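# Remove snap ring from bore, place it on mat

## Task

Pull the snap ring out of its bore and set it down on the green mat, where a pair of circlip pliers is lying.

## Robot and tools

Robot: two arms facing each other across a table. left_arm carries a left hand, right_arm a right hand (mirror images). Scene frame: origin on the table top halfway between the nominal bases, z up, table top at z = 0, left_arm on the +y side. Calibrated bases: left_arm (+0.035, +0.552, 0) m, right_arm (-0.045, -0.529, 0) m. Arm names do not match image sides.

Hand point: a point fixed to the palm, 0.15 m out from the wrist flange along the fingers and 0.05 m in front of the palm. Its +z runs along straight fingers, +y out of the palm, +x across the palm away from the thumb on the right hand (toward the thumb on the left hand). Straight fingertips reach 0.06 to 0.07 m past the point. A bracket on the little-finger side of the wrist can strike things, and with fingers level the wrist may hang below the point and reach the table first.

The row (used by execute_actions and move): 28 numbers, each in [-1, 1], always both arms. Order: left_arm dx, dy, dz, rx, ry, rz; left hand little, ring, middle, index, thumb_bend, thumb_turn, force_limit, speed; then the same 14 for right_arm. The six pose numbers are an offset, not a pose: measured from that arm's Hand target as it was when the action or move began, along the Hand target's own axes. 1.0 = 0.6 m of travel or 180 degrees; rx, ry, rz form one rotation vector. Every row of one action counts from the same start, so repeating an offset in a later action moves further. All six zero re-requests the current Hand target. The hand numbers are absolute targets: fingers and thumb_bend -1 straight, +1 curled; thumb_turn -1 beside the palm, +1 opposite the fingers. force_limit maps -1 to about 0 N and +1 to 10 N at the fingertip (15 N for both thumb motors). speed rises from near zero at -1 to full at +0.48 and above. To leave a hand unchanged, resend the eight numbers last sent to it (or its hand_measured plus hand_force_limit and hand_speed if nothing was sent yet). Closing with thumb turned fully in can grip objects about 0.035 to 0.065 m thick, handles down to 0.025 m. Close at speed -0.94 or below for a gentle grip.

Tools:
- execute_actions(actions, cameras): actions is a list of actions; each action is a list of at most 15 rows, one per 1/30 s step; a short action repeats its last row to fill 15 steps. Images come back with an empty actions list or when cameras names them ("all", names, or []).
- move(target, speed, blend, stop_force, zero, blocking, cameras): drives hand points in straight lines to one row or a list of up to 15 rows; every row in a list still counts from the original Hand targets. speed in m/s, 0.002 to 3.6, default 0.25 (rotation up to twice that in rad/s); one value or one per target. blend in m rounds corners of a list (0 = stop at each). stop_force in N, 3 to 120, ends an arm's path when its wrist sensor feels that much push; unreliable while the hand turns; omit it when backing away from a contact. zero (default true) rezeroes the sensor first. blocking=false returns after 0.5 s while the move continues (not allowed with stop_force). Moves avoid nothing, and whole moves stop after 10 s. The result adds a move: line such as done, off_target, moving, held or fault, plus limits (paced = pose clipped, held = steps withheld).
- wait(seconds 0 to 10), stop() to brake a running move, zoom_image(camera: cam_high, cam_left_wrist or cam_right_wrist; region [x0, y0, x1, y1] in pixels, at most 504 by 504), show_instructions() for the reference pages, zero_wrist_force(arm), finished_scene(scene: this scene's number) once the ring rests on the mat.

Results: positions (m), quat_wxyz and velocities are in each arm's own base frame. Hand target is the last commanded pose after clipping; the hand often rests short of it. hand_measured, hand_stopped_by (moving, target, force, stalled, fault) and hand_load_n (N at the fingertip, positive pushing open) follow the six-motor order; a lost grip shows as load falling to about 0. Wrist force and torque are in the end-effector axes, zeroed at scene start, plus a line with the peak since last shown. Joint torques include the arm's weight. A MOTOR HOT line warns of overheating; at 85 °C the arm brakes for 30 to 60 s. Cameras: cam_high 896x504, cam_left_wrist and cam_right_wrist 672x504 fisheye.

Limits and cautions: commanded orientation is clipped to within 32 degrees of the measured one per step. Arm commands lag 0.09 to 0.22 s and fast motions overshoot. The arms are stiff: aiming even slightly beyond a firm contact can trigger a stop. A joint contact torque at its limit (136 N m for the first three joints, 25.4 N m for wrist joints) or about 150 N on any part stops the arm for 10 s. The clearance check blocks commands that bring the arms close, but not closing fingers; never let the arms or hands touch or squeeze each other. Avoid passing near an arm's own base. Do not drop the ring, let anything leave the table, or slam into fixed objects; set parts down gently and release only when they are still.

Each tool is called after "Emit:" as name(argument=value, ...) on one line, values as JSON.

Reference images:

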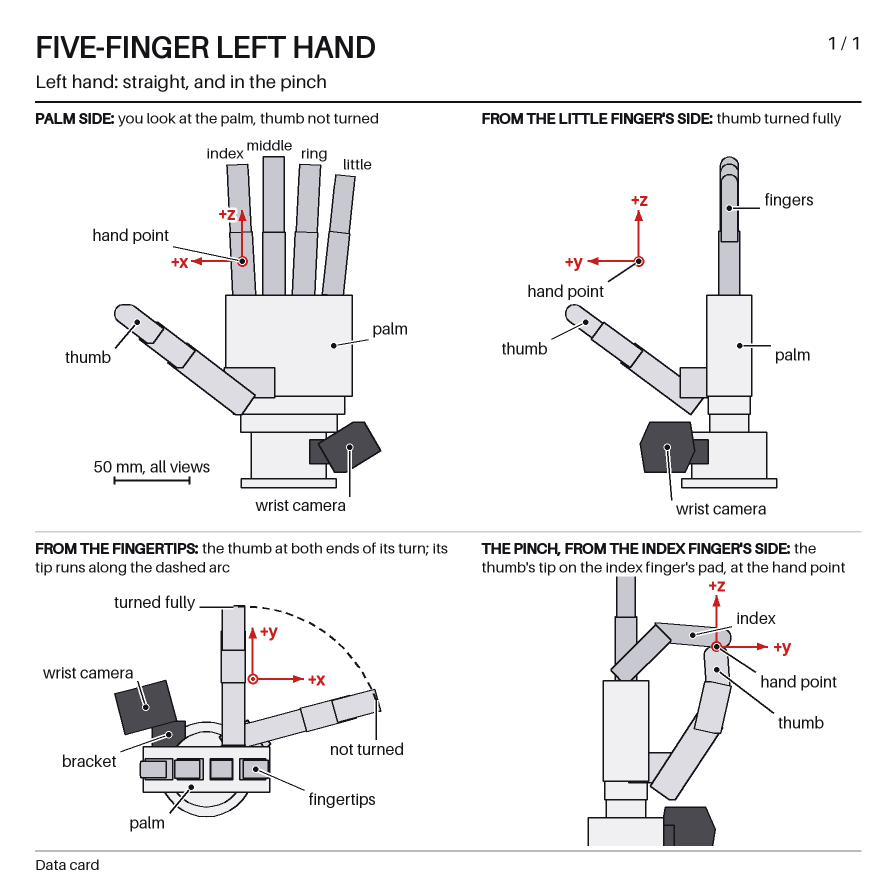

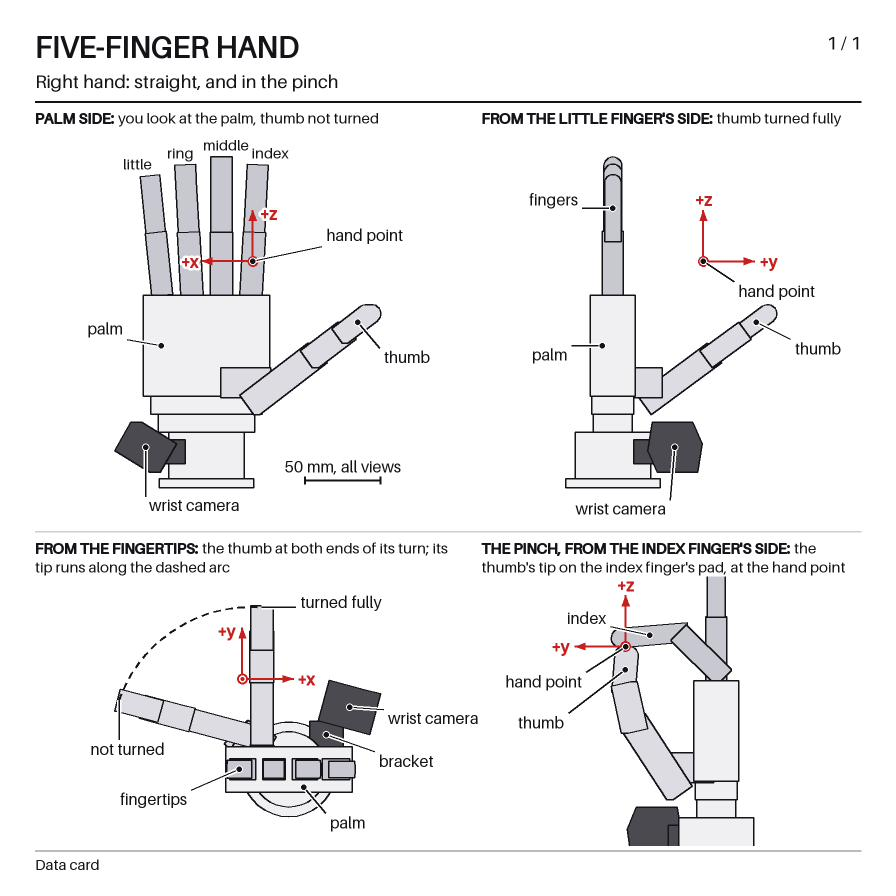

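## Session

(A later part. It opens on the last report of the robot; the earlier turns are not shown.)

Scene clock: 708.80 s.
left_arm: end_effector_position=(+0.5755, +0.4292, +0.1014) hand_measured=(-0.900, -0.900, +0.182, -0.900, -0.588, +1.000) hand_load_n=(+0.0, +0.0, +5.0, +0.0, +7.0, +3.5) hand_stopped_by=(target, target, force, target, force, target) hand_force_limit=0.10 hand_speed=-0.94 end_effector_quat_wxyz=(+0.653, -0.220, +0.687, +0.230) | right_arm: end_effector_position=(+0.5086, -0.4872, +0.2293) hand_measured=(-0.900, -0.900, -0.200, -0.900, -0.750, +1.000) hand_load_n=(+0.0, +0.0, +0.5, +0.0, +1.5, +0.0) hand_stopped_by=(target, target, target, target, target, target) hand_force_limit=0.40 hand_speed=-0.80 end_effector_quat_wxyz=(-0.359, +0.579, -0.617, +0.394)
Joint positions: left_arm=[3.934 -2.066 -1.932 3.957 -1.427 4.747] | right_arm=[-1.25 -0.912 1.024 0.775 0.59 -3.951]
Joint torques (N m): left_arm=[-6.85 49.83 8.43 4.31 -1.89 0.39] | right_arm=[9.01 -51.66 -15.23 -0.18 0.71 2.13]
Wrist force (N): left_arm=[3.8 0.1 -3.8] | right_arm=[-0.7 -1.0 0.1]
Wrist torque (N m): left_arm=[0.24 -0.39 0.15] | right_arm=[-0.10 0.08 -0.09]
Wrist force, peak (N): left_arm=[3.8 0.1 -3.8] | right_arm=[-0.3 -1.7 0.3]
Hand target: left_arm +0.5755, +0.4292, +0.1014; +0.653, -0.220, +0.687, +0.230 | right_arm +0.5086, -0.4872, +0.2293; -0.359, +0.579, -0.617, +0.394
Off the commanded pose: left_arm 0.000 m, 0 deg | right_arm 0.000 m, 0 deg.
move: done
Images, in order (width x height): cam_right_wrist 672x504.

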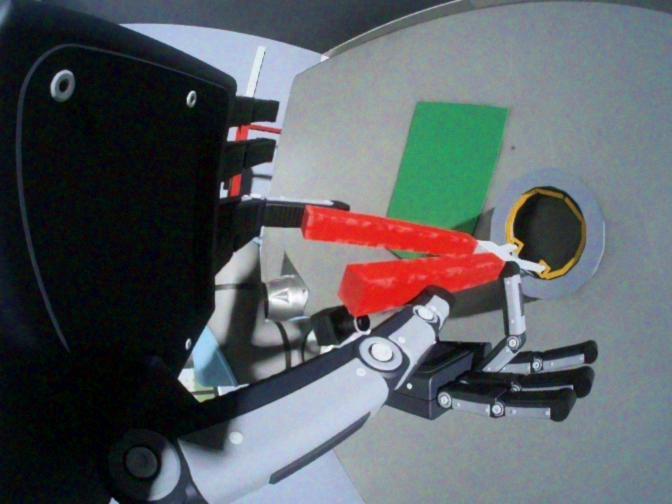

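Emit:
execute_actions(actions=[[[0,0,0,0,0,0,-0.9,-0.9,0.66,-0.9,-0.54,1,0.1,-0.94,0,0,0,0,0,0,-0.9,-0.9,-0.17,-0.9,-0.73,1,0.4,-0.8]]])

Emit:
move(target=[0,0.0004,-0.0023,0.0139,-0.0004,0.0006,-0.9,-0.9,0.66,-0.9,-0.54,1,0.1,-0.94,0,-0.0005,0.001,0,0,0,-0.9,-0.9,-0.17,-0.9,-0.73,1,0.4,-0.8], speed=0.02, cameras=["cam_right_wrist"])

Emit:
zoom_image(camera="cam_right_wrist", region=[506, 234, 530, 258])

Emit:
zoom_image(camera="cam_right_wrist", region=[532, 256, 556, 280])

Scene clock: 723.67 s.
left_arm: end_effector_position=(+0.5755, +0.4292, +0.1014) hand_measured=(-0.900, -0.900, +0.182, -0.900, -0.588, +1.000) hand_load_n=(+0.0, +0.0, +5.5, +0.0, +7.0, +3.5) hand_stopped_by=(target, target, force, target, force, target) hand_force_limit=0.10 hand_speed=-0.94 end_effector_quat_wxyz=(+0.653, -0.220, +0.687, +0.230) | right_arm: end_effector_position=(+0.5086, -0.4872, +0.2293) hand_measured=(-0.900, -0.900, -0.170, -0.900, -0.732, +1.000) hand_load_n=(+0.0, +0.0, +0.5, +0.0, +1.5, +0.5) hand_stopped_by=(target, target, target, target, target, target) hand_force_limit=0.40 hand_speed=-0.80 end_effector_quat_wxyz=(-0.359, +0.579, -0.617, +0.394)
Joint positions: left_arm=[3.934 -2.066 -1.932 3.957 -1.427 4.747] | right_arm=[-1.25 -0.912 1.024 0.775 0.59 -3.951]
Joint torques (N m): left_arm=[-7.12 30.43 24.69 1.63 1.36 -1.59] | right_arm=[-5.81 -41.58 -24.09 2.99 -2.95 -1.16]
Wrist force (N): left_arm=[3.6 0.3 -3.1] | right_arm=[-0.2 -1.5 -0.1]
Wrist torque (N m): left_arm=[0.22 -0.37 0.15] | right_arm=[-0.16 0.03 -0.07]
Wrist force, peak (N): left_arm=[4.2 -0.2 -3.7] | right_arm=[-0.8 -1.5 0.1]
Hand target: left_arm +0.5755, +0.4292, +0.1014; +0.653, -0.220, +0.687, +0.230 | right_arm +0.5086, -0.4872, +0.2293; -0.359, +0.579, -0.617, +0.394
Off the commanded pose: left_arm 0.000 m, 0 deg | right_arm 0.000 m, 0 deg.

Scene clock: 725.03 s.
left_arm: end_effector_position=(+0.5742, +0.4286, +0.1015) hand_measured=(-0.900, -0.900, +0.182, -0.900, -0.588, +1.000) hand_load_n=(+0.0, +0.0, +5.5, +0.0, +6.5, +3.5) hand_stopped_by=(target, target, force, target, force, target) hand_force_limit=0.10 hand_speed=-0.94 end_effector_quat_wxyz=(+0.658, -0.205, +0.692, +0.216) end_effector_velocity=(+0.000, +0.000, +0.001) end_effector_angular_velocity=(+0.002, -0.001, +0.004) | right_arm: end_effector_position=(+0.5093, -0.4873, +0.2293) hand_measured=(-0.900, -0.900, -0.170, -0.900, -0.732, +1.000) hand_load_n=(+0.0, +0.0, +0.5, +0.0, +1.0, +0.5) hand_stopped_by=(target, target, target, target, target, target) hand_force_limit=0.40 hand_speed=-0.80 end_effector_quat_wxyz=(-0.359, +0.579, -0.617, +0.394)
Joint positions: left_arm=[3.96 -2.056 -1.948 3.963 -1.357 4.75] | right_arm=[-1.249 -0.911 1.022 0.775 0.59 -3.95]
Joint velocities: left_arm=[-0.003 0 0 0.002 -0.007 0] | right_arm=[within noise]
Joint torques (N m): left_arm=[-7.22 44.4 15.81 3.98 -1.97 1.35] | right_arm=[9.22 -39.42 -24.44 -0.55 0.81 2.11]
Wrist force (N): left_arm=[4.1 0.3 -3.5] | right_arm=[-0.5 -1.4 -0.3]
Wrist torque (N m): left_arm=[0.19 -0.37 0.05] | right_arm=[-0.16 0.06 -0.06]
Wrist force, peak (N): left_arm=[4.5 0.4 -3.8] | right_arm=[-0.6 -1.8 -0.1]
Hand target: left_arm +0.5743, +0.4286, +0.1015; +0.658, -0.205, +0.692, +0.216 | right_arm +0.5093, -0.4873, +0.2293; -0.359, +0.579, -0.617, +0.394
Off the commanded pose: left_arm 0.000 m, 0 deg | right_arm 0.000 m, 0 deg.
move: done
Images, in order (width x height): cam_right_wrist 672x504.

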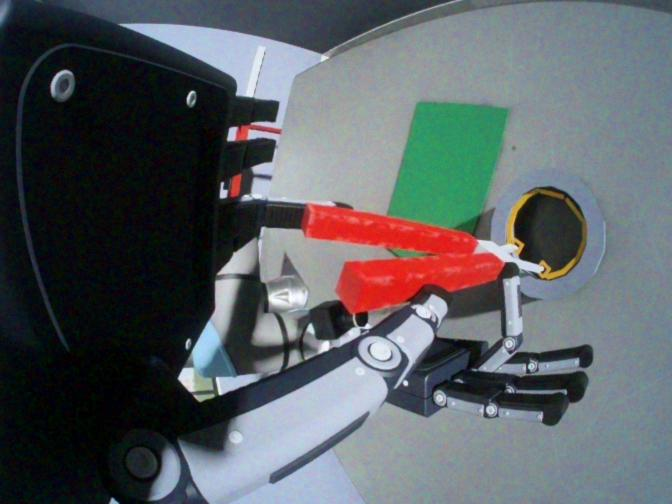

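Scaled by 21.000 from the camera's 672x504 image, which has a finer 960x720 frame.

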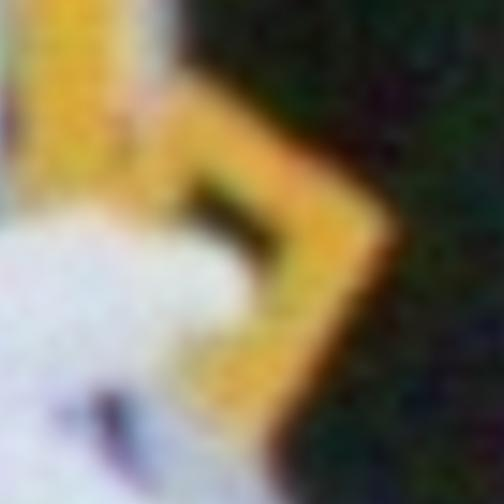

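Scaled by 21.000 from the camera's 672x504 image, which has a finer 960x720 frame.

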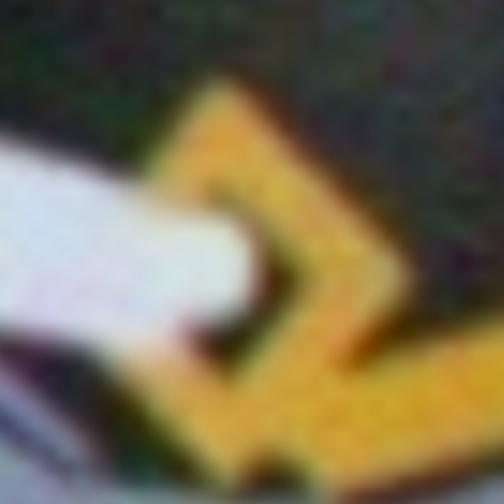

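Emit:
move(target=[0,0.0004,-0.0015,0.0194,-0.0005,0.0008,-0.9,-0.9,0.66,-0.9,-0.54,1,0.1,-0.94,0.0017,-0.0004,0.0009,-0.0002,0.0175,0.0084,-0.9,-0.9,-0.17,-0.9,-0.73,1,0.4,-0.8], speed=0.02, cameras=["cam_right_wrist"])

Emit:
zoom_image(camera="cam_right_wrist", region=[494, 230, 554, 280])

Scene clock: 735.13 s.
left_arm: end_effector_position=(+0.5733, +0.4283, +0.1015) hand_measured=(-0.900, -0.900, +0.182, -0.900, -0.588, +1.000) hand_load_n=(+0.0, +0.0, +6.0, +0.0, +6.0, +2.5) hand_stopped_by=(target, target, force, target, force, target) hand_force_limit=0.10 hand_speed=-0.94 end_effector_quat_wxyz=(+0.664, -0.184, +0.698, +0.196) end_effector_velocity=(-0.001, +0.001, +0.000) end_effector_angular_velocity=(+0.000, +0.001, +0.006) | right_arm: end_effector_position=(+0.5098, -0.4884, +0.2293) hand_measured=(-0.900, -0.900, -0.170, -0.900, -0.732, +1.000) hand_load_n=(+0.0, +0.0, +1.0, +0.0, +1.5, +0.5) hand_stopped_by=(target, target, target, target, target, target) hand_force_limit=0.40 hand_speed=-0.80 end_effector_quat_wxyz=(+0.347, -0.559, +0.634, -0.405)
Joint positions: left_arm=[3.996 -2.048 -1.963 3.968 -1.26 4.754] | right_arm=[-1.242 -0.952 1.076 0.689 0.635 -3.861]
Joint velocities: left_arm=[-0.001 0 0 0 -0.007 0] | right_arm=[within noise]
Joint torques (N m): left_arm=[-6.68 45.71 11.77 4.01 -1.84 1.37] | right_arm=[5.7 -36.89 -25.42 3.1 -3.02 -2.16]
Wrist force (N): left_arm=[4.1 0.2 -3.3] | right_arm=[-0.9 -1.3 0.1]
Wrist torque (N m): left_arm=[0.22 -0.41 0.09] | right_arm=[-0.13 0.11 -0.08]
Wrist force, peak (N): left_arm=[4.9 0.3 -3.6] | right_arm=[-0.7 -2.1 -0.4]
Hand target: left_arm +0.5734, +0.4283, +0.1015; +0.664, -0.184, +0.698, +0.196 | right_arm +0.5098, -0.4883, +0.2293; +0.347, -0.559, +0.634, -0.405
Off the commanded pose: left_arm 0.000 m, 0 deg | right_arm 0.000 m, 0 deg.
move: done
Images, in order (width x height): cam_right_wrist 672x504.

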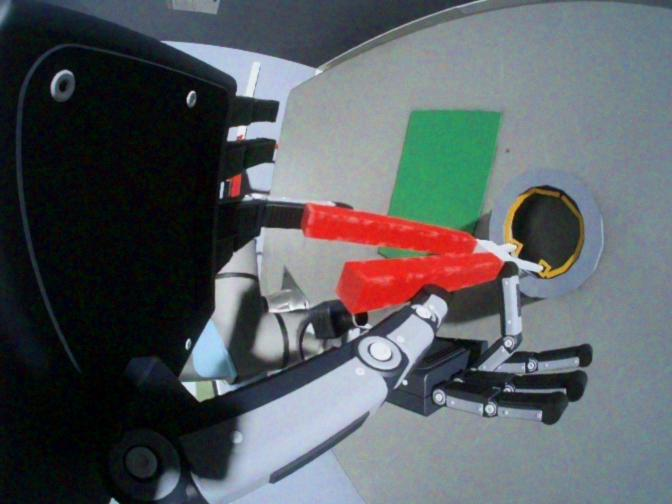

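Scaled by 8.400 from the camera's 672x504 image, which has a finer 960x720 frame.

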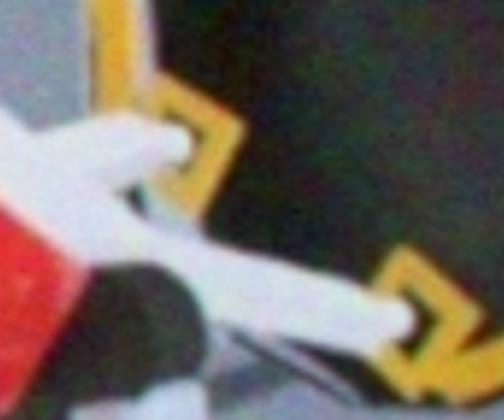

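Emit:
move(target=[0.0133,-0.0004,0.0005,0,0,0,-0.9,-0.9,0.66,-0.9,-0.54,1,0.1,-0.94,-0.0002,0.012,0.0057,0,0,0,-0.9,-0.9,-0.17,-0.9,-0.73,1,0.4,-0.8], speed=0.006, stop_force=3, cameras=["cam_right_wrist"])

Emit:
zoom_image(camera="cam_right_wrist", region=[494, 230, 554, 280])

Scene clock: 742.43 s.
left_arm: end_effector_position=(+0.5734, +0.4283, +0.0979) hand_measured=(-0.900, -0.900, +0.182, -0.900, -0.588, +1.000) hand_load_n=(+0.0, +0.0, +5.5, +0.0, +6.5, +2.0) hand_stopped_by=(target, target, force, target, force, target) hand_force_limit=0.10 hand_speed=-0.94 end_effector_quat_wxyz=(+0.664, -0.184, +0.698, +0.196) | right_arm: end_effector_position=(+0.5098, -0.4883, +0.2213) hand_measured=(-0.900, -0.900, -0.170, -0.900, -0.732, +1.000) hand_load_n=(-0.5, +0.0, +0.5, +0.0, +1.0, +0.0) hand_stopped_by=(target, target, target, target, target, target) hand_force_limit=0.40 hand_speed=-0.80 end_effector_quat_wxyz=(+0.347, -0.559, +0.634, -0.405)
Joint positions: left_arm=[3.996 -2.055 -1.965 3.978 -1.261 4.754] | right_arm=[-1.242 -0.949 1.092 0.671 0.635 -3.862]
Joint torques (N m): left_arm=[-6.7 49.18 24.52 1.14 -1.98 -1.17] | right_arm=[-10.38 -43.79 -25.14 3.02 -3.35 -1.53]
Wrist force (N): left_arm=[2.9 0.1 -3.3] | right_arm=[-0.7 -2.3 -0.8]
Wrist torque (N m): left_arm=[0.24 -0.36 0.09] | right_arm=[-0.18 0.10 -0.05]
Wrist force, peak (N): left_arm=[4.6 0.2 -3.4] | right_arm=[-0.7 -2.7 -1.0]
Hand target: left_arm +0.5734, +0.4283, +0.0979; +0.664, -0.184, +0.698, +0.196 (not the last commanded pose) | right_arm +0.5098, -0.4883, +0.2213; +0.347, -0.559, +0.634, -0.405
Off the commanded pose: left_arm 0.004 m, 0 deg | right_arm 0.000 m, 0 deg.
move: contact (left_arm)
Images, in order (width x height): cam_right_wrist 672x504.

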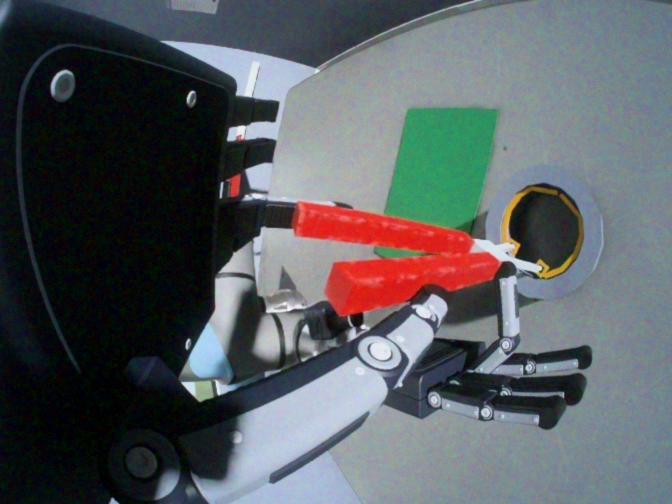

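Scaled by 8.400 from the camera's 672x504 image, which has a finer 960x720 frame.

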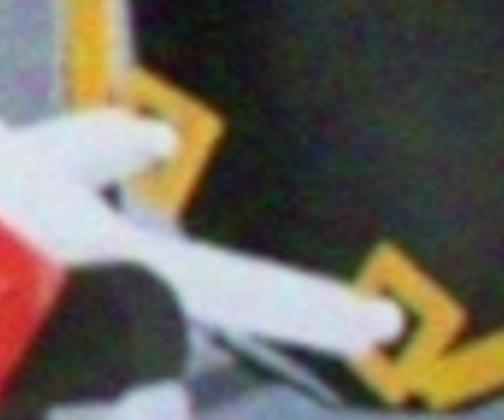

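Emit:
move(target=[-0.0042,-0.0008,0.0012,0,0,0,-0.9,-0.9,0.66,-0.9,-0.54,1,0.1,-0.94,0.0003,-0.009,-0.006,0,0,0,-0.9,-0.9,-0.205,-0.9,-0.752,1,0.4,-0.8], speed=0.015, cameras=["cam_right_wrist"])

Emit:
zoom_image(camera="cam_right_wrist", region=[494, 230, 554, 280])

Scene clock: 748.07 s.
left_arm: end_effector_position=(+0.5744, +0.4282, +0.1004) hand_measured=(-0.900, -0.900, +0.182, -0.900, -0.588, +1.000) hand_load_n=(+0.0, +0.0, +5.5, +0.0, +6.5, +2.5) hand_stopped_by=(target, target, force, target, force, target) hand_force_limit=0.10 hand_speed=-0.94 end_effector_quat_wxyz=(+0.664, -0.184, +0.698, +0.196) | right_arm: end_effector_position=(+0.5088, -0.4883, +0.2279) hand_measured=(-0.900, -0.900, -0.206, -0.900, -0.752, +1.000) hand_load_n=(+0.0, +0.0, +0.5, +0.0, +1.5, +0.0) hand_stopped_by=(target, target, target, target, target, target) hand_force_limit=0.40 hand_speed=-0.80 end_effector_quat_wxyz=(+0.347, -0.559, +0.634, -0.405)
Joint positions: left_arm=[3.994 -2.052 -1.961 3.97 -1.262 4.754] | right_arm=[-1.244 -0.953 1.081 0.687 0.634 -3.864]
Joint torques (N m): left_arm=[-4.21 43.19 18.42 1.85 -1.52 -1.63] | right_arm=[-10.04 -44.22 -13.71 -0.64 -3.25 -1.89]
Wrist force (N): left_arm=[3.6 0.1 -3.6] | right_arm=[-0.9 -0.6 -0.1]
Wrist torque (N m): left_arm=[0.19 -0.42 0.11] | right_arm=[-0.12 0.11 0.05]
Wrist force, peak (N): left_arm=[4.1 0.1 -3.8] | right_arm=[-0.9 -2.5 -0.9]
Hand target: left_arm +0.5744, +0.4282, +0.1003; +0.664, -0.184, +0.698, +0.196 | right_arm +0.5088, -0.4883, +0.2278; +0.347, -0.559, +0.634, -0.405
Off the commanded pose: left_arm 0.000 m, 0 deg | right_arm 0.000 m, 0 deg.
move: done
Images, in order (width x height): cam_right_wrist 672x504.

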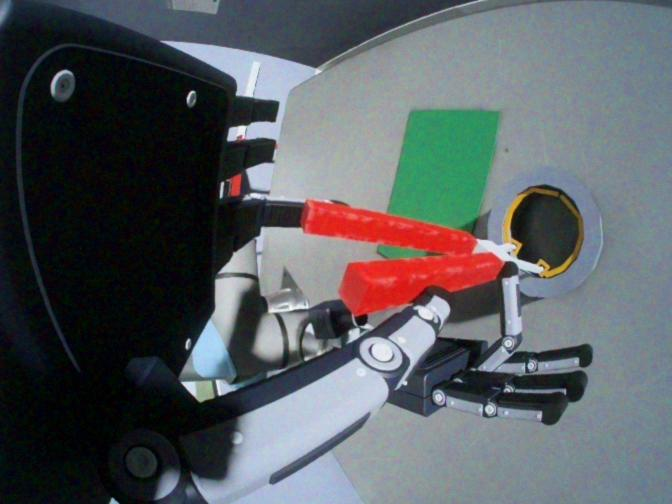

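Scaled by 8.400 from the camera's 672x504 image, which has a finer 960x720 frame.

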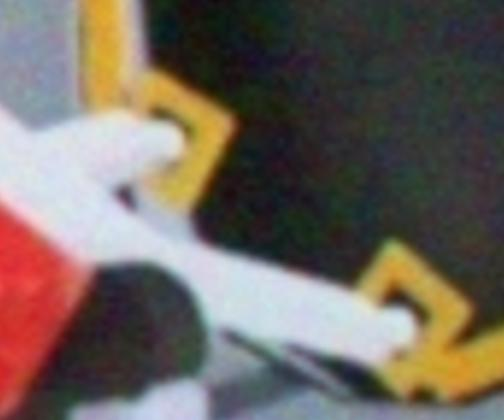

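Emit:
move(target=[0,0.0004,0.001,-0.0083,0.0002,-0.0003,-0.9,-0.9,0.66,-0.9,-0.54,1,0.1,-0.94,0,0,0,0,0,0,-0.9,-0.9,-0.205,-0.9,-0.752,1,0.4,-0.8], speed=0.02)

Emit:
move(target=[0.02,-0.0005,0.0008,0,0,0,-0.9,-0.9,0.66,-0.9,-0.54,1,0.1,-0.94,0,0,0,0,0,0,-0.9,-0.9,-0.205,-0.9,-0.752,1,0.4,-0.8], speed=0.005, stop_force=3, cameras=["cam_right_wrist"])

Emit:
zoom_image(camera="cam_right_wrist", region=[494, 230, 554, 280])

Scene clock: 754.37 s.
left_arm: end_effector_position=(+0.5748, +0.4287, +0.1003) hand_measured=(-0.900, -0.900, +0.182, -0.900, -0.588, +1.000) hand_load_n=(+0.0, +0.0, +5.0, +0.0, +7.5, +2.5) hand_stopped_by=(target, target, force, target, force, target) hand_force_limit=0.10 hand_speed=-0.94 end_effector_quat_wxyz=(+0.662, -0.193, +0.695, +0.204) end_effector_velocity=(+0.000, +0.000, -0.001) end_effector_angular_velocity=(-0.002, +0.001, -0.004) | right_arm: end_effector_position=(+0.5088, -0.4883, +0.2278) hand_measured=(-0.900, -0.900, -0.206, -0.900, -0.752, +1.000) hand_load_n=(+0.0, +0.0, +0.5, +0.0, +1.5, -0.5) hand_stopped_by=(target, target, target, target, target, target) hand_force_limit=0.40 hand_speed=-0.80 end_effector_quat_wxyz=(+0.347, -0.559, +0.634, -0.405)
Joint positions: left_arm=[3.979 -2.055 -1.955 3.968 -1.304 4.752] | right_arm=[-1.244 -0.953 1.081 0.687 0.634 -3.863]
Joint velocities: left_arm=[0.003 0 0 -0.001 0.006 0] | right_arm=[within noise]
Joint torques (N m): left_arm=[6.52 31.89 17.56 0.41 1.95 -1.1] | right_arm=[6.26 -38.94 -13.18 -0.74 0.54 1.28]
Wrist force (N): left_arm=[4.0 0.3 -3.7] | right_arm=[-0.5 -1.5 -0.4]
Wrist torque (N m): left_arm=[0.26 -0.37 0.15] | right_arm=[-0.16 0.06 0.03]
Wrist force, peak (N): left_arm=[4.3 0.0 -3.7] | right_arm=[-0.5 -1.7 -0.3]
Hand target: left_arm +0.5748, +0.4287, +0.1003; +0.662, -0.193, +0.695, +0.204 | right_arm +0.5088, -0.4883, +0.2278; +0.347, -0.559, +0.634, -0.405
Off the commanded pose: left_arm 0.000 m, 0 deg | right_arm 0.000 m, 0 deg.
move: done

Scene clock: 756.20 s.
left_arm: end_effector_position=(+0.5748, +0.4287, +0.0979) hand_measured=(-0.900, -0.900, +0.182, -0.900, -0.588, +1.000) hand_load_n=(+0.5, +0.0, +5.0, +0.0, +6.5, +2.0) hand_stopped_by=(target, target, force, target, force, target) hand_force_limit=0.10 hand_speed=-0.94 end_effector_quat_wxyz=(+0.662, -0.193, +0.695, +0.204) | right_arm: end_effector_position=(+0.5088, -0.4883, +0.2278) hand_measured=(-0.900, -0.900, -0.206, -0.900, -0.752, +1.000) hand_load_n=(+0.0, +0.0, +0.0, +0.0, +1.5, +0.0) hand_stopped_by=(target, target, target, target, target, target) hand_force_limit=0.40 hand_speed=-0.80 end_effector_quat_wxyz=(+0.347, -0.559, +0.634, -0.405)
Joint positions: left_arm=[3.979 -2.06 -1.956 3.974 -1.303 4.752] | right_arm=[-1.244 -0.953 1.081 0.687 0.634 -3.863]
Joint torques (N m): left_arm=[5.88 49.02 24.1 -0.25 1.26 0.4] | right_arm=[6.38 -40.29 -13.68 -0.43 0.6 1.21]
Wrist force (N): left_arm=[1.6 0.1 -4.1] | right_arm=[-0.6 -0.5 -0.3]
Wrist torque (N m): left_arm=[0.22 -0.39 0.20] | right_arm=[-0.12 0.09 0.06]
Wrist force, peak (N): left_arm=[3.9 0.1 -3.9] | right_arm=[-1.0 -1.5 -0.4]
Hand target: left_arm +0.5748, +0.4287, +0.0979; +0.662, -0.193, +0.695, +0.204 (not the last commanded pose) | right_arm +0.5088, -0.4883, +0.2278; +0.347, -0.559, +0.634, -0.405
Off the commanded pose: left_arm 0.010 m, 0 deg | right_arm 0.000 m, 0 deg.
move: contact (left_arm)
Images, in order (width x height): cam_right_wrist 672x504.

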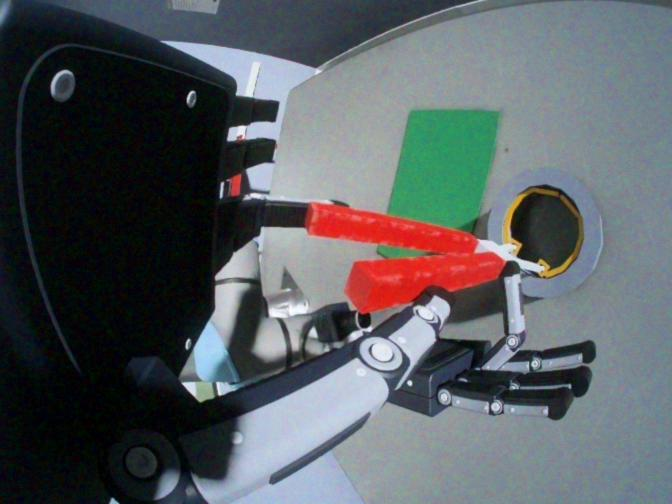

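Scaled by 8.400 from the camera's 672x504 image, which has a finer 960x720 frame.

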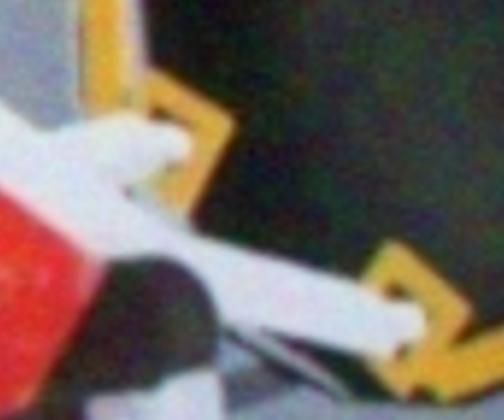

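Emit:
move(target=[-0.0017,0.0010,0.0,0,0,0,-0.9,-0.9,0.66,-0.9,-0.54,1,0.1,-0.94,0,0,0,0,0,0,-0.9,-0.9,-0.205,-0.9,-0.752,1,0.4,-0.8], speed=0.01)

Emit:
move(target=[0.02,-0.0005,0.0008,0,0,0,-0.9,-0.9,0.66,-0.9,-0.54,1,0.1,-0.94,0,0,0,0,0,0,-0.9,-0.9,-0.205,-0.9,-0.752,1,0.4,-0.8], speed=0.005, stop_force=4, cameras=["cam_right_wrist"])

Emit:
zoom_image(camera="cam_right_wrist", region=[494, 230, 554, 280])

Scene clock: 760.70 s.
left_arm: end_effector_position=(+0.5745, +0.4293, +0.0989) hand_measured=(-0.900, -0.900, +0.182, -0.900, -0.588, +1.000) hand_load_n=(+0.0, +0.0, +5.0, +0.0, +6.5, +3.0) hand_stopped_by=(target, target, force, target, force, target) hand_force_limit=0.10 hand_speed=-0.94 end_effector_quat_wxyz=(+0.662, -0.193, +0.695, +0.204) | right_arm: end_effector_position=(+0.5088, -0.4883, +0.2278) hand_measured=(-0.900, -0.900, -0.206, -0.900, -0.752, +1.000) hand_load_n=(+0.0, +0.0, +1.0, +0.0, +1.0, +0.0) hand_stopped_by=(target, target, target, target, target, target) hand_force_limit=0.40 hand_speed=-0.80 end_effector_quat_wxyz=(+0.347, -0.559, +0.634, -0.405)
Joint positions: left_arm=[3.981 -2.058 -1.955 3.972 -1.302 4.753] | right_arm=[-1.244 -0.953 1.081 0.687 0.634 -3.863]
Joint torques (N m): left_arm=[5.11 48.99 25.24 0.94 1.57 1.65] | right_arm=[6.18 -44.33 -15.08 0.22 0.63 1.2]
Wrist force (N): left_arm=[5.4 0.4 -3.5] | right_arm=[-0.6 -2.5 -0.7]
Wrist torque (N m): left_arm=[0.23 -0.42 0.15] | right_arm=[-0.16 0.09 0.03]
Wrist force, peak (N): left_arm=[5.6 -0.2 -3.4] | right_arm=[-0.3 -2.8 -1.0]
Hand target: left_arm +0.5745, +0.4293, +0.0989; +0.662, -0.193, +0.695, +0.204 | right_arm +0.5088, -0.4883, +0.2278; +0.347, -0.559, +0.634, -0.405
Off the commanded pose: left_arm 0.000 m, 0 deg | right_arm 0.000 m, 0 deg.
move: done

Scene clock: 762.17 s.
left_arm: end_effector_position=(+0.5745, +0.4293, +0.0977) hand_measured=(-0.900, -0.900, +0.182, -0.900, -0.588, +1.000) hand_load_n=(+0.0, +0.0, +5.0, +0.0, +7.0, +1.5) hand_stopped_by=(target, target, force, target, force, target) hand_force_limit=0.10 hand_speed=-0.94 end_effector_quat_wxyz=(+0.662, -0.193, +0.695, +0.204) | right_arm: end_effector_position=(+0.5088, -0.4883, +0.2278) hand_measured=(-0.900, -0.900, -0.206, -0.900, -0.752, +1.000) hand_load_n=(-0.5, +0.0, +0.5, +0.0, +1.0, +0.0) hand_stopped_by=(target, target, target, target, target, target) hand_force_limit=0.40 hand_speed=-0.80 end_effector_quat_wxyz=(+0.347, -0.559, +0.634, -0.405)
Joint positions: left_arm=[3.981 -2.061 -1.956 3.975 -1.302 4.753] | right_arm=[-1.244 -0.953 1.081 0.687 0.634 -3.863]
Joint torques (N m): left_arm=[4.76 48.93 23.72 -0.2 1.1 -0.21] | right_arm=[6.48 -45.62 -15.33 0.44 0.52 1.26]
Wrist force (N): left_arm=[1.4 0.0 -3.8] | right_arm=[-0.5 -0.5 0.0]
Wrist torque (N m): left_arm=[0.20 -0.38 0.21] | right_arm=[-0.12 0.06 0.07]
Wrist force, peak (N): left_arm=[5.6 0.3 -3.3] | right_arm=[-0.6 -2.7 -1.0]
Hand target: left_arm +0.5745, +0.4293, +0.0977; +0.662, -0.193, +0.695, +0.204 (not the last commanded pose) | right_arm +0.5088, -0.4883, +0.2278; +0.347, -0.559, +0.634, -0.405
Off the commanded pose: left_arm 0.011 m, 0 deg | right_arm 0.000 m, 0 deg.
move: contact (left_arm)
Images, in order (width x height): cam_right_wrist 672x504.

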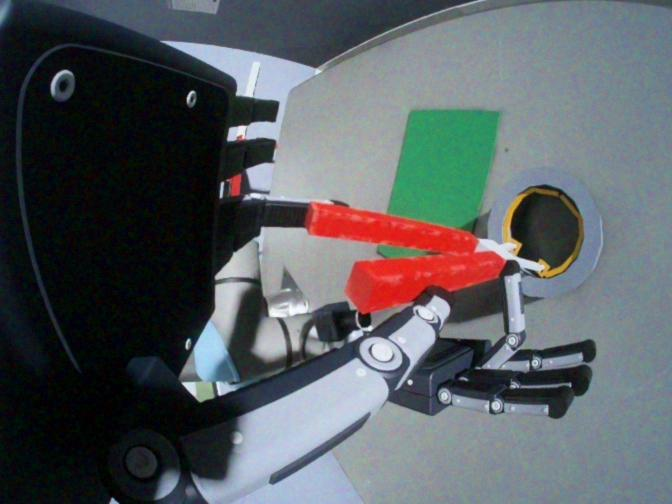

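Scaled by 8.400 from the camera's 672x504 image, which has a finer 960x720 frame.

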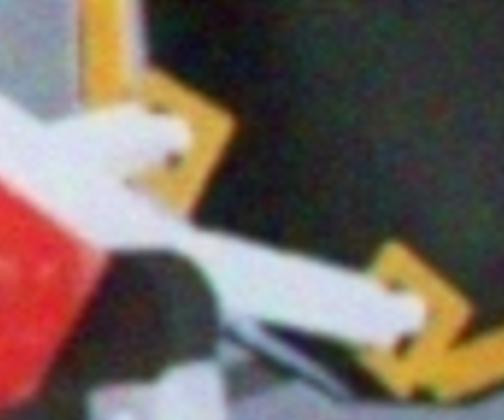

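Emit:
execute_actions(actions=[[[-0.0005,-0.0003,-0.0008,0,0,0,-0.9,-0.9,0.66,-0.9,-0.54,1,0.1,-0.94,0,0,0,0,0,0,-0.9,-0.9,-0.195,-0.9,-0.744,1,0.4,-0.8]]])

Emit:
move(target=[0.02,-0.0005,0.0008,0,0,0,-0.9,-0.9,0.66,-0.9,-0.54,1,0.1,-0.94,0,0,0,0,0,0,-0.9,-0.9,-0.195,-0.9,-0.744,1,0.4,-0.8], speed=0.005, stop_force=4, cameras=["cam_right_wrist"])

Emit:
zoom_image(camera="cam_right_wrist", region=[494, 230, 554, 280])

Scene clock: 767.77 s.
left_arm: end_effector_position=(+0.5742, +0.4289, +0.0981) hand_measured=(-0.900, -0.900, +0.182, -0.900, -0.588, +1.000) hand_load_n=(+0.0, +0.0, +5.5, +0.0, +7.0, +2.5) hand_stopped_by=(target, target, force, target, force, target) hand_force_limit=0.10 hand_speed=-0.94 end_effector_quat_wxyz=(+0.662, -0.193, +0.695, +0.204) | right_arm: end_effector_position=(+0.5088, -0.4883, +0.2278) hand_measured=(-0.900, -0.900, -0.196, -0.900, -0.744, +1.000) hand_load_n=(+0.0, -0.5, +1.0, +0.0, +1.5, +0.0) hand_stopped_by=(target, target, target, target, target, target) hand_force_limit=0.40 hand_speed=-0.80 end_effector_quat_wxyz=(+0.347, -0.559, +0.634, -0.405)
Joint positions: left_arm=[3.98 -2.059 -1.957 3.975 -1.302 4.753] | right_arm=[-1.244 -0.953 1.081 0.687 0.634 -3.863]
Joint torques (N m): left_arm=[-7.08 27.69 7.74 0.09 -1.96 -1.11] | right_arm=[6.36 -49.25 -16.89 1.01 0.55 1.06]
Wrist force (N): left_arm=[4.5 0.1 -3.3] | right_arm=[-0.4 -1.9 0.0]
Wrist torque (N m): left_arm=[0.21 -0.37 0.15] | right_arm=[-0.18 0.04 0.05]
Wrist force, peak (N): left_arm=[4.9 -0.3 -3.6] | right_arm=[-0.7 -2.2 -0.2]
Hand target: left_arm +0.5742, +0.4289, +0.0980; +0.662, -0.193, +0.695, +0.204 | right_arm +0.5088, -0.4883, +0.2278; +0.347, -0.559, +0.634, -0.405
Off the commanded pose: left_arm 0.000 m, 0 deg | right_arm 0.000 m, 0 deg.

Scene clock: 770.57 s.
left_arm: end_effector_position=(+0.5742, +0.4289, +0.0894) hand_measured=(-0.900, -0.900, +0.182, -0.900, -0.588, +1.000) hand_load_n=(+0.0, +0.0, +4.5, +0.0, +7.5, +1.0) hand_stopped_by=(target, target, force, target, force, target) hand_force_limit=0.10 hand_speed=-0.94 end_effector_quat_wxyz=(+0.662, -0.193, +0.695, +0.204) | right_arm: end_effector_position=(+0.5088, -0.4883, +0.2278) hand_measured=(-0.900, -0.900, -0.196, -0.900, -0.746, +1.000) hand_load_n=(+0.0, +0.0, +0.5, +0.0, +2.0, +0.5) hand_stopped_by=(target, target, target, target, target, target) hand_force_limit=0.40 hand_speed=-0.80 end_effector_quat_wxyz=(+0.347, -0.559, +0.634, -0.405)
Joint positions: left_arm=[3.981 -2.076 -1.961 3.996 -1.302 4.753] | right_arm=[-1.244 -0.953 1.081 0.687 0.634 -3.863]
Joint torques (N m): left_arm=[4.9 48.87 22.2 -0.64 1.76 0.74] | right_arm=[6.29 -49.3 -17.88 1.42 0.55 1.08]
Wrist force (N): left_arm=[0.0 1.3 -4.8] | right_arm=[-0.3 0.1 -0.4]
Wrist torque (N m): left_arm=[0.21 -0.37 0.19] | right_arm=[-0.08 0.05 0.09]
Wrist force, peak (N): left_arm=[3.0 1.5 -4.6] | right_arm=[-0.8 -1.7 -0.3]
Hand target: left_arm +0.5742, +0.4289, +0.0894; +0.662, -0.193, +0.695, +0.204 (not the last commanded pose) | right_arm +0.5088, -0.4883, +0.2278; +0.347, -0.559, +0.634, -0.405
Off the commanded pose: left_arm 0.003 m, 0 deg | right_arm 0.000 m, 0 deg.
move: contact (left_arm)
Images, in order (width x height): cam_right_wrist 672x504.

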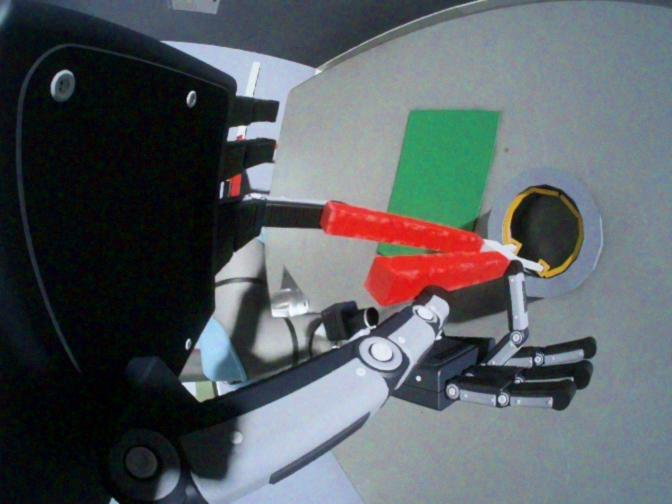

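Scaled by 8.400 from the camera's 672x504 image, which has a finer 960x720 frame.

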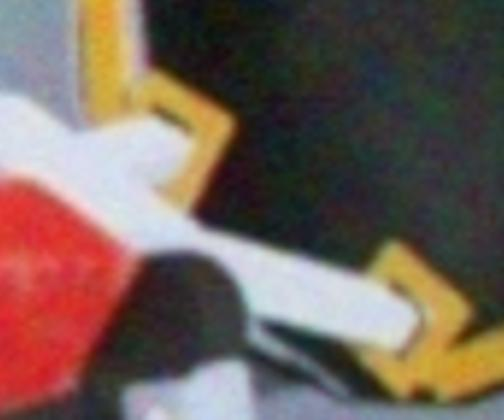

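Emit:
move(target=[0,0,0,0,0,0,-0.9,-0.9,0.66,-0.9,-0.54,1,0.1,-0.94,-0.0002,0.0159,0.0076,0,0,0,-0.9,-0.9,-0.195,-0.9,-0.744,1,0.4,-0.8], speed=0.02)

Emit:
execute_actions(actions=[[[0,0,0,0,0,0,-0.9,-0.9,0.66,-0.9,-0.54,1,0.1,-0.94,0,0,0,0,0,0,-0.9,-0.9,0.0,-0.9,-0.58,1,1,-0.88]]], cameras=["cam_left_wrist", "cam_right_wrist"])

Emit:
zoom_image(camera="cam_right_wrist", region=[490, 160, 620, 320])

Emit:
zoom_image(camera="cam_left_wrist", region=[200, 280, 400, 460])

Scene clock: 776.73 s.
left_arm: end_effector_position=(+0.5742, +0.4289, +0.0894) hand_measured=(-0.900, -0.900, +0.182, -0.900, -0.588, +1.000) hand_load_n=(+0.0, +0.0, +6.0, +0.0, +6.5, +1.0) hand_stopped_by=(target, target, force, target, force, target) hand_force_limit=0.10 hand_speed=-0.94 end_effector_quat_wxyz=(+0.662, -0.193, +0.695, +0.204) | right_arm: end_effector_position=(+0.5089, -0.4883, +0.2170) hand_measured=(-0.900, -0.900, -0.196, -0.900, -0.744, +1.000) hand_load_n=(+0.0, +0.0, +0.5, +0.0, +0.5, +0.0) hand_stopped_by=(target, target, target, target, target, target) hand_force_limit=0.40 hand_speed=-0.80 end_effector_quat_wxyz=(+0.347, -0.559, +0.634, -0.405)
Joint positions: left_arm=[3.981 -2.076 -1.961 3.996 -1.302 4.753] | right_arm=[-1.244 -0.949 1.102 0.661 0.634 -3.863]
Joint torques (N m): left_arm=[1.62 48.42 22.33 2.08 -0.83 0.81] | right_arm=[4.9 -46.26 -25.32 3.04 0.27 -1.81]
Wrist force (N): left_arm=[1.0 -0.2 -2.3] | right_arm=[-0.8 -2.0 -0.2]
Wrist torque (N m): left_arm=[0.23 -0.34 0.20] | right_arm=[-0.16 0.10 0.01]
Wrist force, peak (N): left_arm=[0.8 1.1 -5.4] | right_arm=[-0.8 -2.3 -2.0]
Hand target: left_arm +0.5742, +0.4289, +0.0894; +0.662, -0.193, +0.695, +0.204 | right_arm +0.5088, -0.4883, +0.2172; +0.347, -0.559, +0.634, -0.405
Off the commanded pose: left_arm 0.000 m, 0 deg | right_arm 0.000 m, 0 deg.
move: done

Scene clock: 777.57 s.
left_arm: end_effector_position=(+0.5742, +0.4289, +0.0894) hand_measured=(-0.900, -0.900, +0.182, -0.900, -0.588, +1.000) hand_load_n=(+0.0, +0.0, +5.5, +0.0, +7.0, +1.0) hand_stopped_by=(target, target, force, target, force, target) hand_force_limit=0.10 hand_speed=-0.94 end_effector_quat_wxyz=(+0.662, -0.193, +0.695, +0.204) | right_arm: end_effector_position=(+0.5088, -0.4883, +0.2172) hand_measured=(-0.900, -0.900, -0.070, -0.900, -0.654, +1.000) hand_load_n=(+0.0, +0.0, +12.5, +0.0, +14.5, +1.5) hand_stopped_by=(target, target, force, target, force, target) hand_force_limit=1.00 hand_speed=-0.88 end_effector_quat_wxyz=(+0.347, -0.559, +0.634, -0.405)
Joint positions: left_arm=[3.981 -2.076 -1.961 3.996 -1.302 4.753] | right_arm=[-1.244 -0.949 1.102 0.662 0.634 -3.863]
Joint torques (N m): left_arm=[0.33 48.5 20.46 2.04 -0.9 0.71] | right_arm=[2.95 -52.52 -25.25 3.17 -0.08 -2]
Wrist force (N): left_arm=[3.0 -0.8 -2.6] | right_arm=[-0.6 -1.1 1.2]
Wrist torque (N m): left_arm=[0.23 -0.37 0.21] | right_arm=[-0.01 0.06 0.00]
Wrist force, peak (N): left_arm=[2.3 0.9 -4.4] | right_arm=[-0.9 -2.2 0.7]
Hand target: left_arm +0.5742, +0.4289, +0.0894; +0.662, -0.193, +0.695, +0.204 | right_arm +0.5088, -0.4883, +0.2172; +0.347, -0.559, +0.634, -0.405
Off the commanded pose: left_arm 0.000 m, 0 deg | right_arm 0.000 m, 0 deg.
Images, in order (width x height): cam_left_wrist 672x504, cam_right_wrist 672x504.

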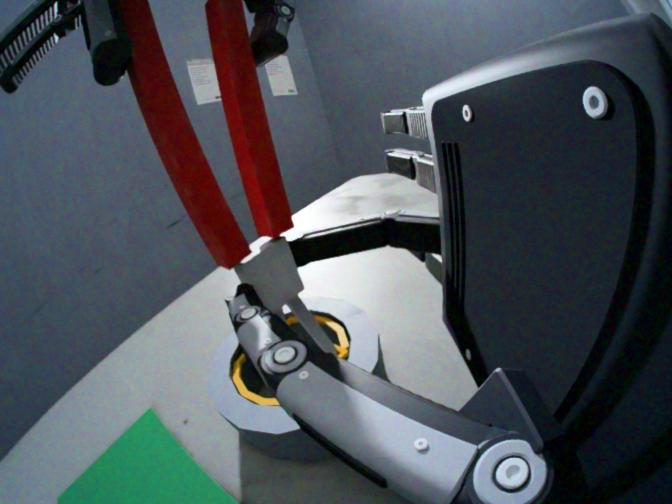

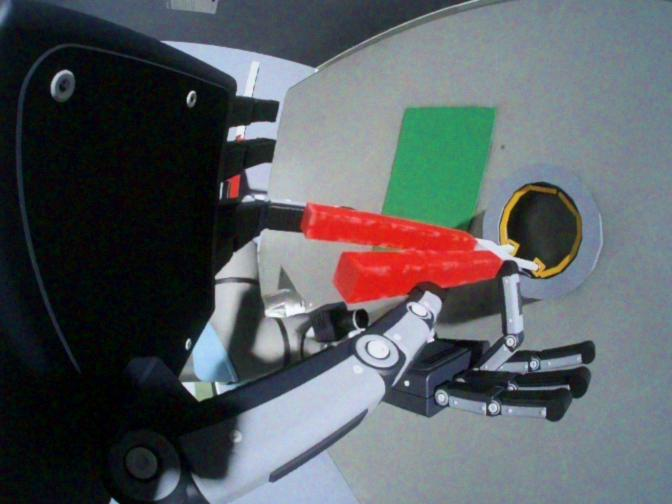

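Scaled by 3.150 from the camera's 672x504 image, which has a finer 960x720 frame.

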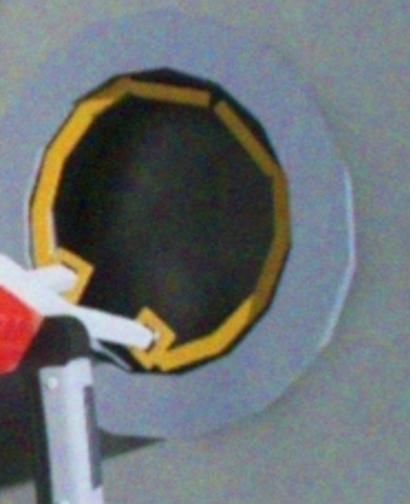

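Scaled by 2.520 from the camera's 672x504 image, which has a finer 960x720 frame.

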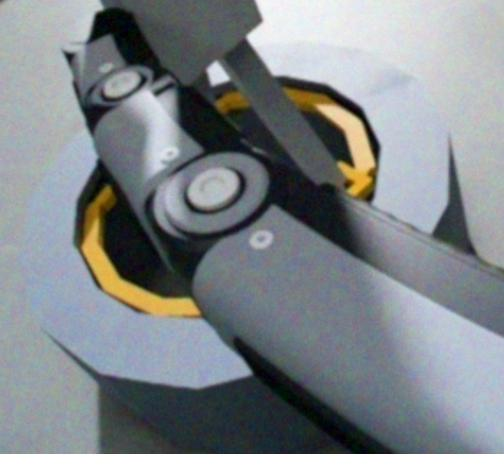

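Emit:
move(target=[0,-0.0013,0.0015,0,0,0,-0.9,-0.9,0.66,-0.9,-0.54,1,0.1,-0.94,-0.0002,0.0009,-0.0018,0,0,0,-0.9,-0.9,0.0,-0.9,-0.58,1,1,-0.88], speed=0.01)

Emit:
move(target=[-0.0042,0.0001,-0.0002,0,0,0,-0.9,-0.9,0.66,-0.9,-0.54,1,0.1,-0.94,0.0001,-0.0038,-0.0018,0,0,0,-0.9,-0.9,0.0,-0.9,-0.58,1,1,-0.88], speed=0.01, cameras=["cam_left_wrist", "cam_right_wrist"])

Emit:
zoom_image(camera="cam_right_wrist", region=[490, 160, 620, 320])

Emit:
zoom_image(camera="cam_left_wrist", region=[200, 280, 400, 460])

Scene clock: 786.07 s.
left_arm: end_effector_position=(+0.5754, +0.4288, +0.0893) hand_measured=(-0.900, -0.900, +0.182, -0.900, -0.588, +1.000) hand_load_n=(+0.0, +0.0, +4.5, +0.0, +7.5, +1.0) hand_stopped_by=(target, target, force, target, force, target) hand_force_limit=0.10 hand_speed=-0.94 end_effector_quat_wxyz=(+0.662, -0.193, +0.695, +0.204) | right_arm: end_effector_position=(+0.5076, -0.4880, +0.2172) hand_measured=(-0.900, -0.900, -0.070, -0.900, -0.654, +1.000) hand_load_n=(+0.0, +0.0, +12.0, +0.0, +15.0, +1.0) hand_stopped_by=(target, target, force, target, force, target) hand_force_limit=1.00 hand_speed=-0.88 end_effector_quat_wxyz=(+0.347, -0.559, +0.634, -0.405)
Joint positions: left_arm=[3.978 -2.078 -1.958 3.995 -1.304 4.752] | right_arm=[-1.246 -0.951 1.105 0.662 0.632 -3.866]
Joint torques (N m): left_arm=[-3.45 27.65 21.34 0.21 -1.51 -1.63] | right_arm=[-10.48 -49.64 -17.39 3.41 -3.23 -1.6]
Wrist force (N): left_arm=[3.1 -0.6 -4.7] | right_arm=[-0.3 -0.8 0.8]
Wrist torque (N m): left_arm=[0.17 -0.40 0.21] | right_arm=[0.06 0.08 -0.02]
Wrist force, peak (N): left_arm=[3.3 -0.7 -4.9] | right_arm=[-0.7 -2.0 1.0]
Hand target: left_arm +0.5754, +0.4288, +0.0893; +0.662, -0.193, +0.695, +0.204 | right_arm +0.5077, -0.4880, +0.2172; +0.347, -0.559, +0.634, -0.405
Off the commanded pose: left_arm 0.000 m, 0 deg | right_arm 0.000 m, 0 deg.
move: done

Scene clock: 786.77 s.
left_arm: end_effector_position=(+0.5754, +0.4287, +0.0919) hand_measured=(-0.900, -0.900, +0.182, -0.900, -0.588, +1.000) hand_load_n=(+0.0, +0.0, +5.0, +0.0, +7.5, +0.5) hand_stopped_by=(target, target, force, target, force, target) hand_force_limit=0.10 hand_speed=-0.94 end_effector_quat_wxyz=(+0.662, -0.193, +0.695, +0.204) | right_arm: end_effector_position=(+0.5076, -0.4881, +0.2198) hand_measured=(-0.900, -0.900, -0.070, -0.900, -0.654, +1.000) hand_load_n=(+0.0, +0.0, +12.0, +0.0, +15.0, +1.5) hand_stopped_by=(target, target, force, target, force, target) hand_force_limit=1.00 hand_speed=-0.88 end_effector_quat_wxyz=(+0.347, -0.559, +0.634, -0.405)
Joint positions: left_arm=[3.978 -2.073 -1.957 3.989 -1.304 4.752] | right_arm=[-1.246 -0.952 1.1 0.668 0.632 -3.866]
Joint torques (N m): left_arm=[2.54 42.43 23.33 1.08 1.25 -1.56] | right_arm=[-2.95 -50.97 -19.78 2.17 -2.25 1.25]
Wrist force (N): left_arm=[2.9 -1.0 -4.0] | right_arm=[0.0 0.1 1.6]
Wrist torque (N m): left_arm=[0.22 -0.38 0.22] | right_arm=[0.02 0.04 0.03]
Wrist force, peak (N): left_arm=[3.3 -0.6 -4.6] | right_arm=[-0.2 0.9 1.8]
Hand target: left_arm +0.5754, +0.4287, +0.0919; +0.662, -0.193, +0.695, +0.204 | right_arm +0.5077, -0.4881, +0.2197; +0.347, -0.559, +0.634, -0.405
Off the commanded pose: left_arm 0.000 m, 0 deg | right_arm 0.000 m, 0 deg.
move: done
Images, in order (width x height): cam_left_wrist 672x504, cam_right_wrist 672x504.

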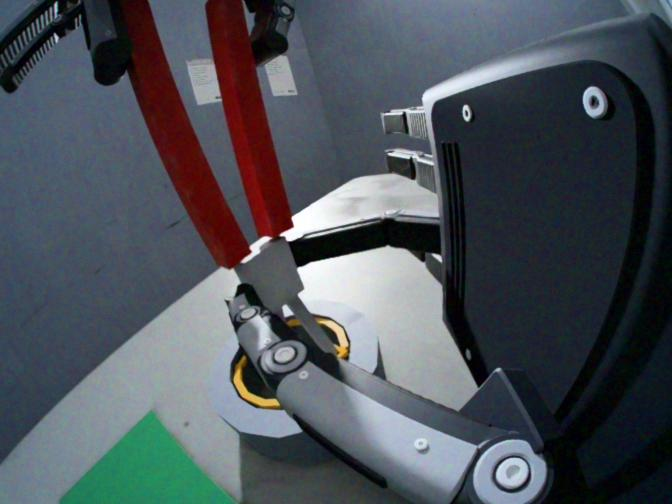

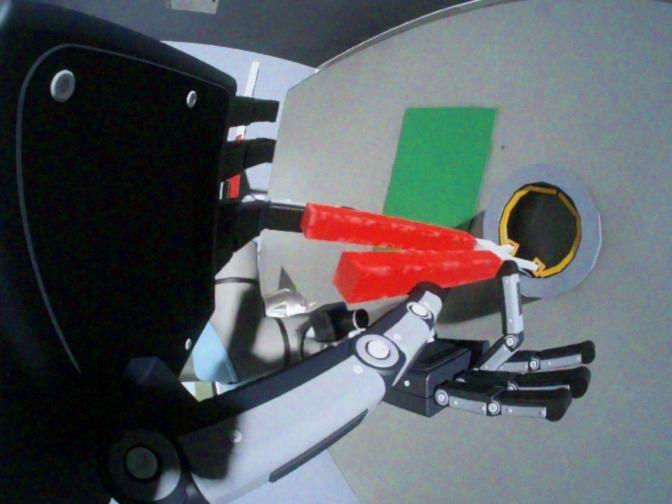

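Scaled by 3.150 from the camera's 672x504 image, which has a finer 960x720 frame.

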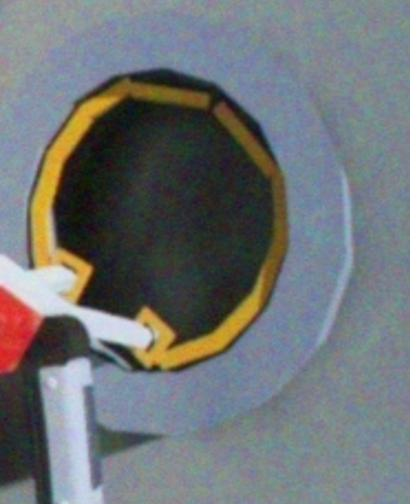

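Scaled by 2.520 from the camera's 672x504 image, which has a finer 960x720 frame.

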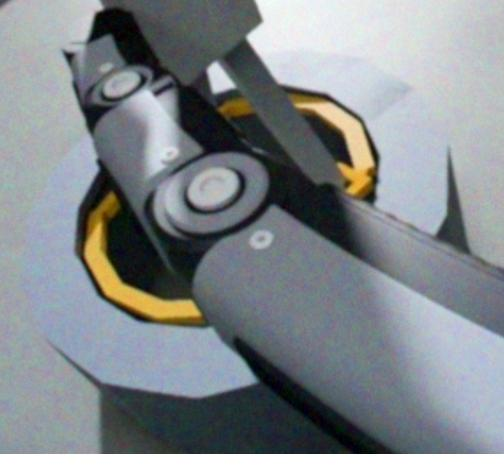

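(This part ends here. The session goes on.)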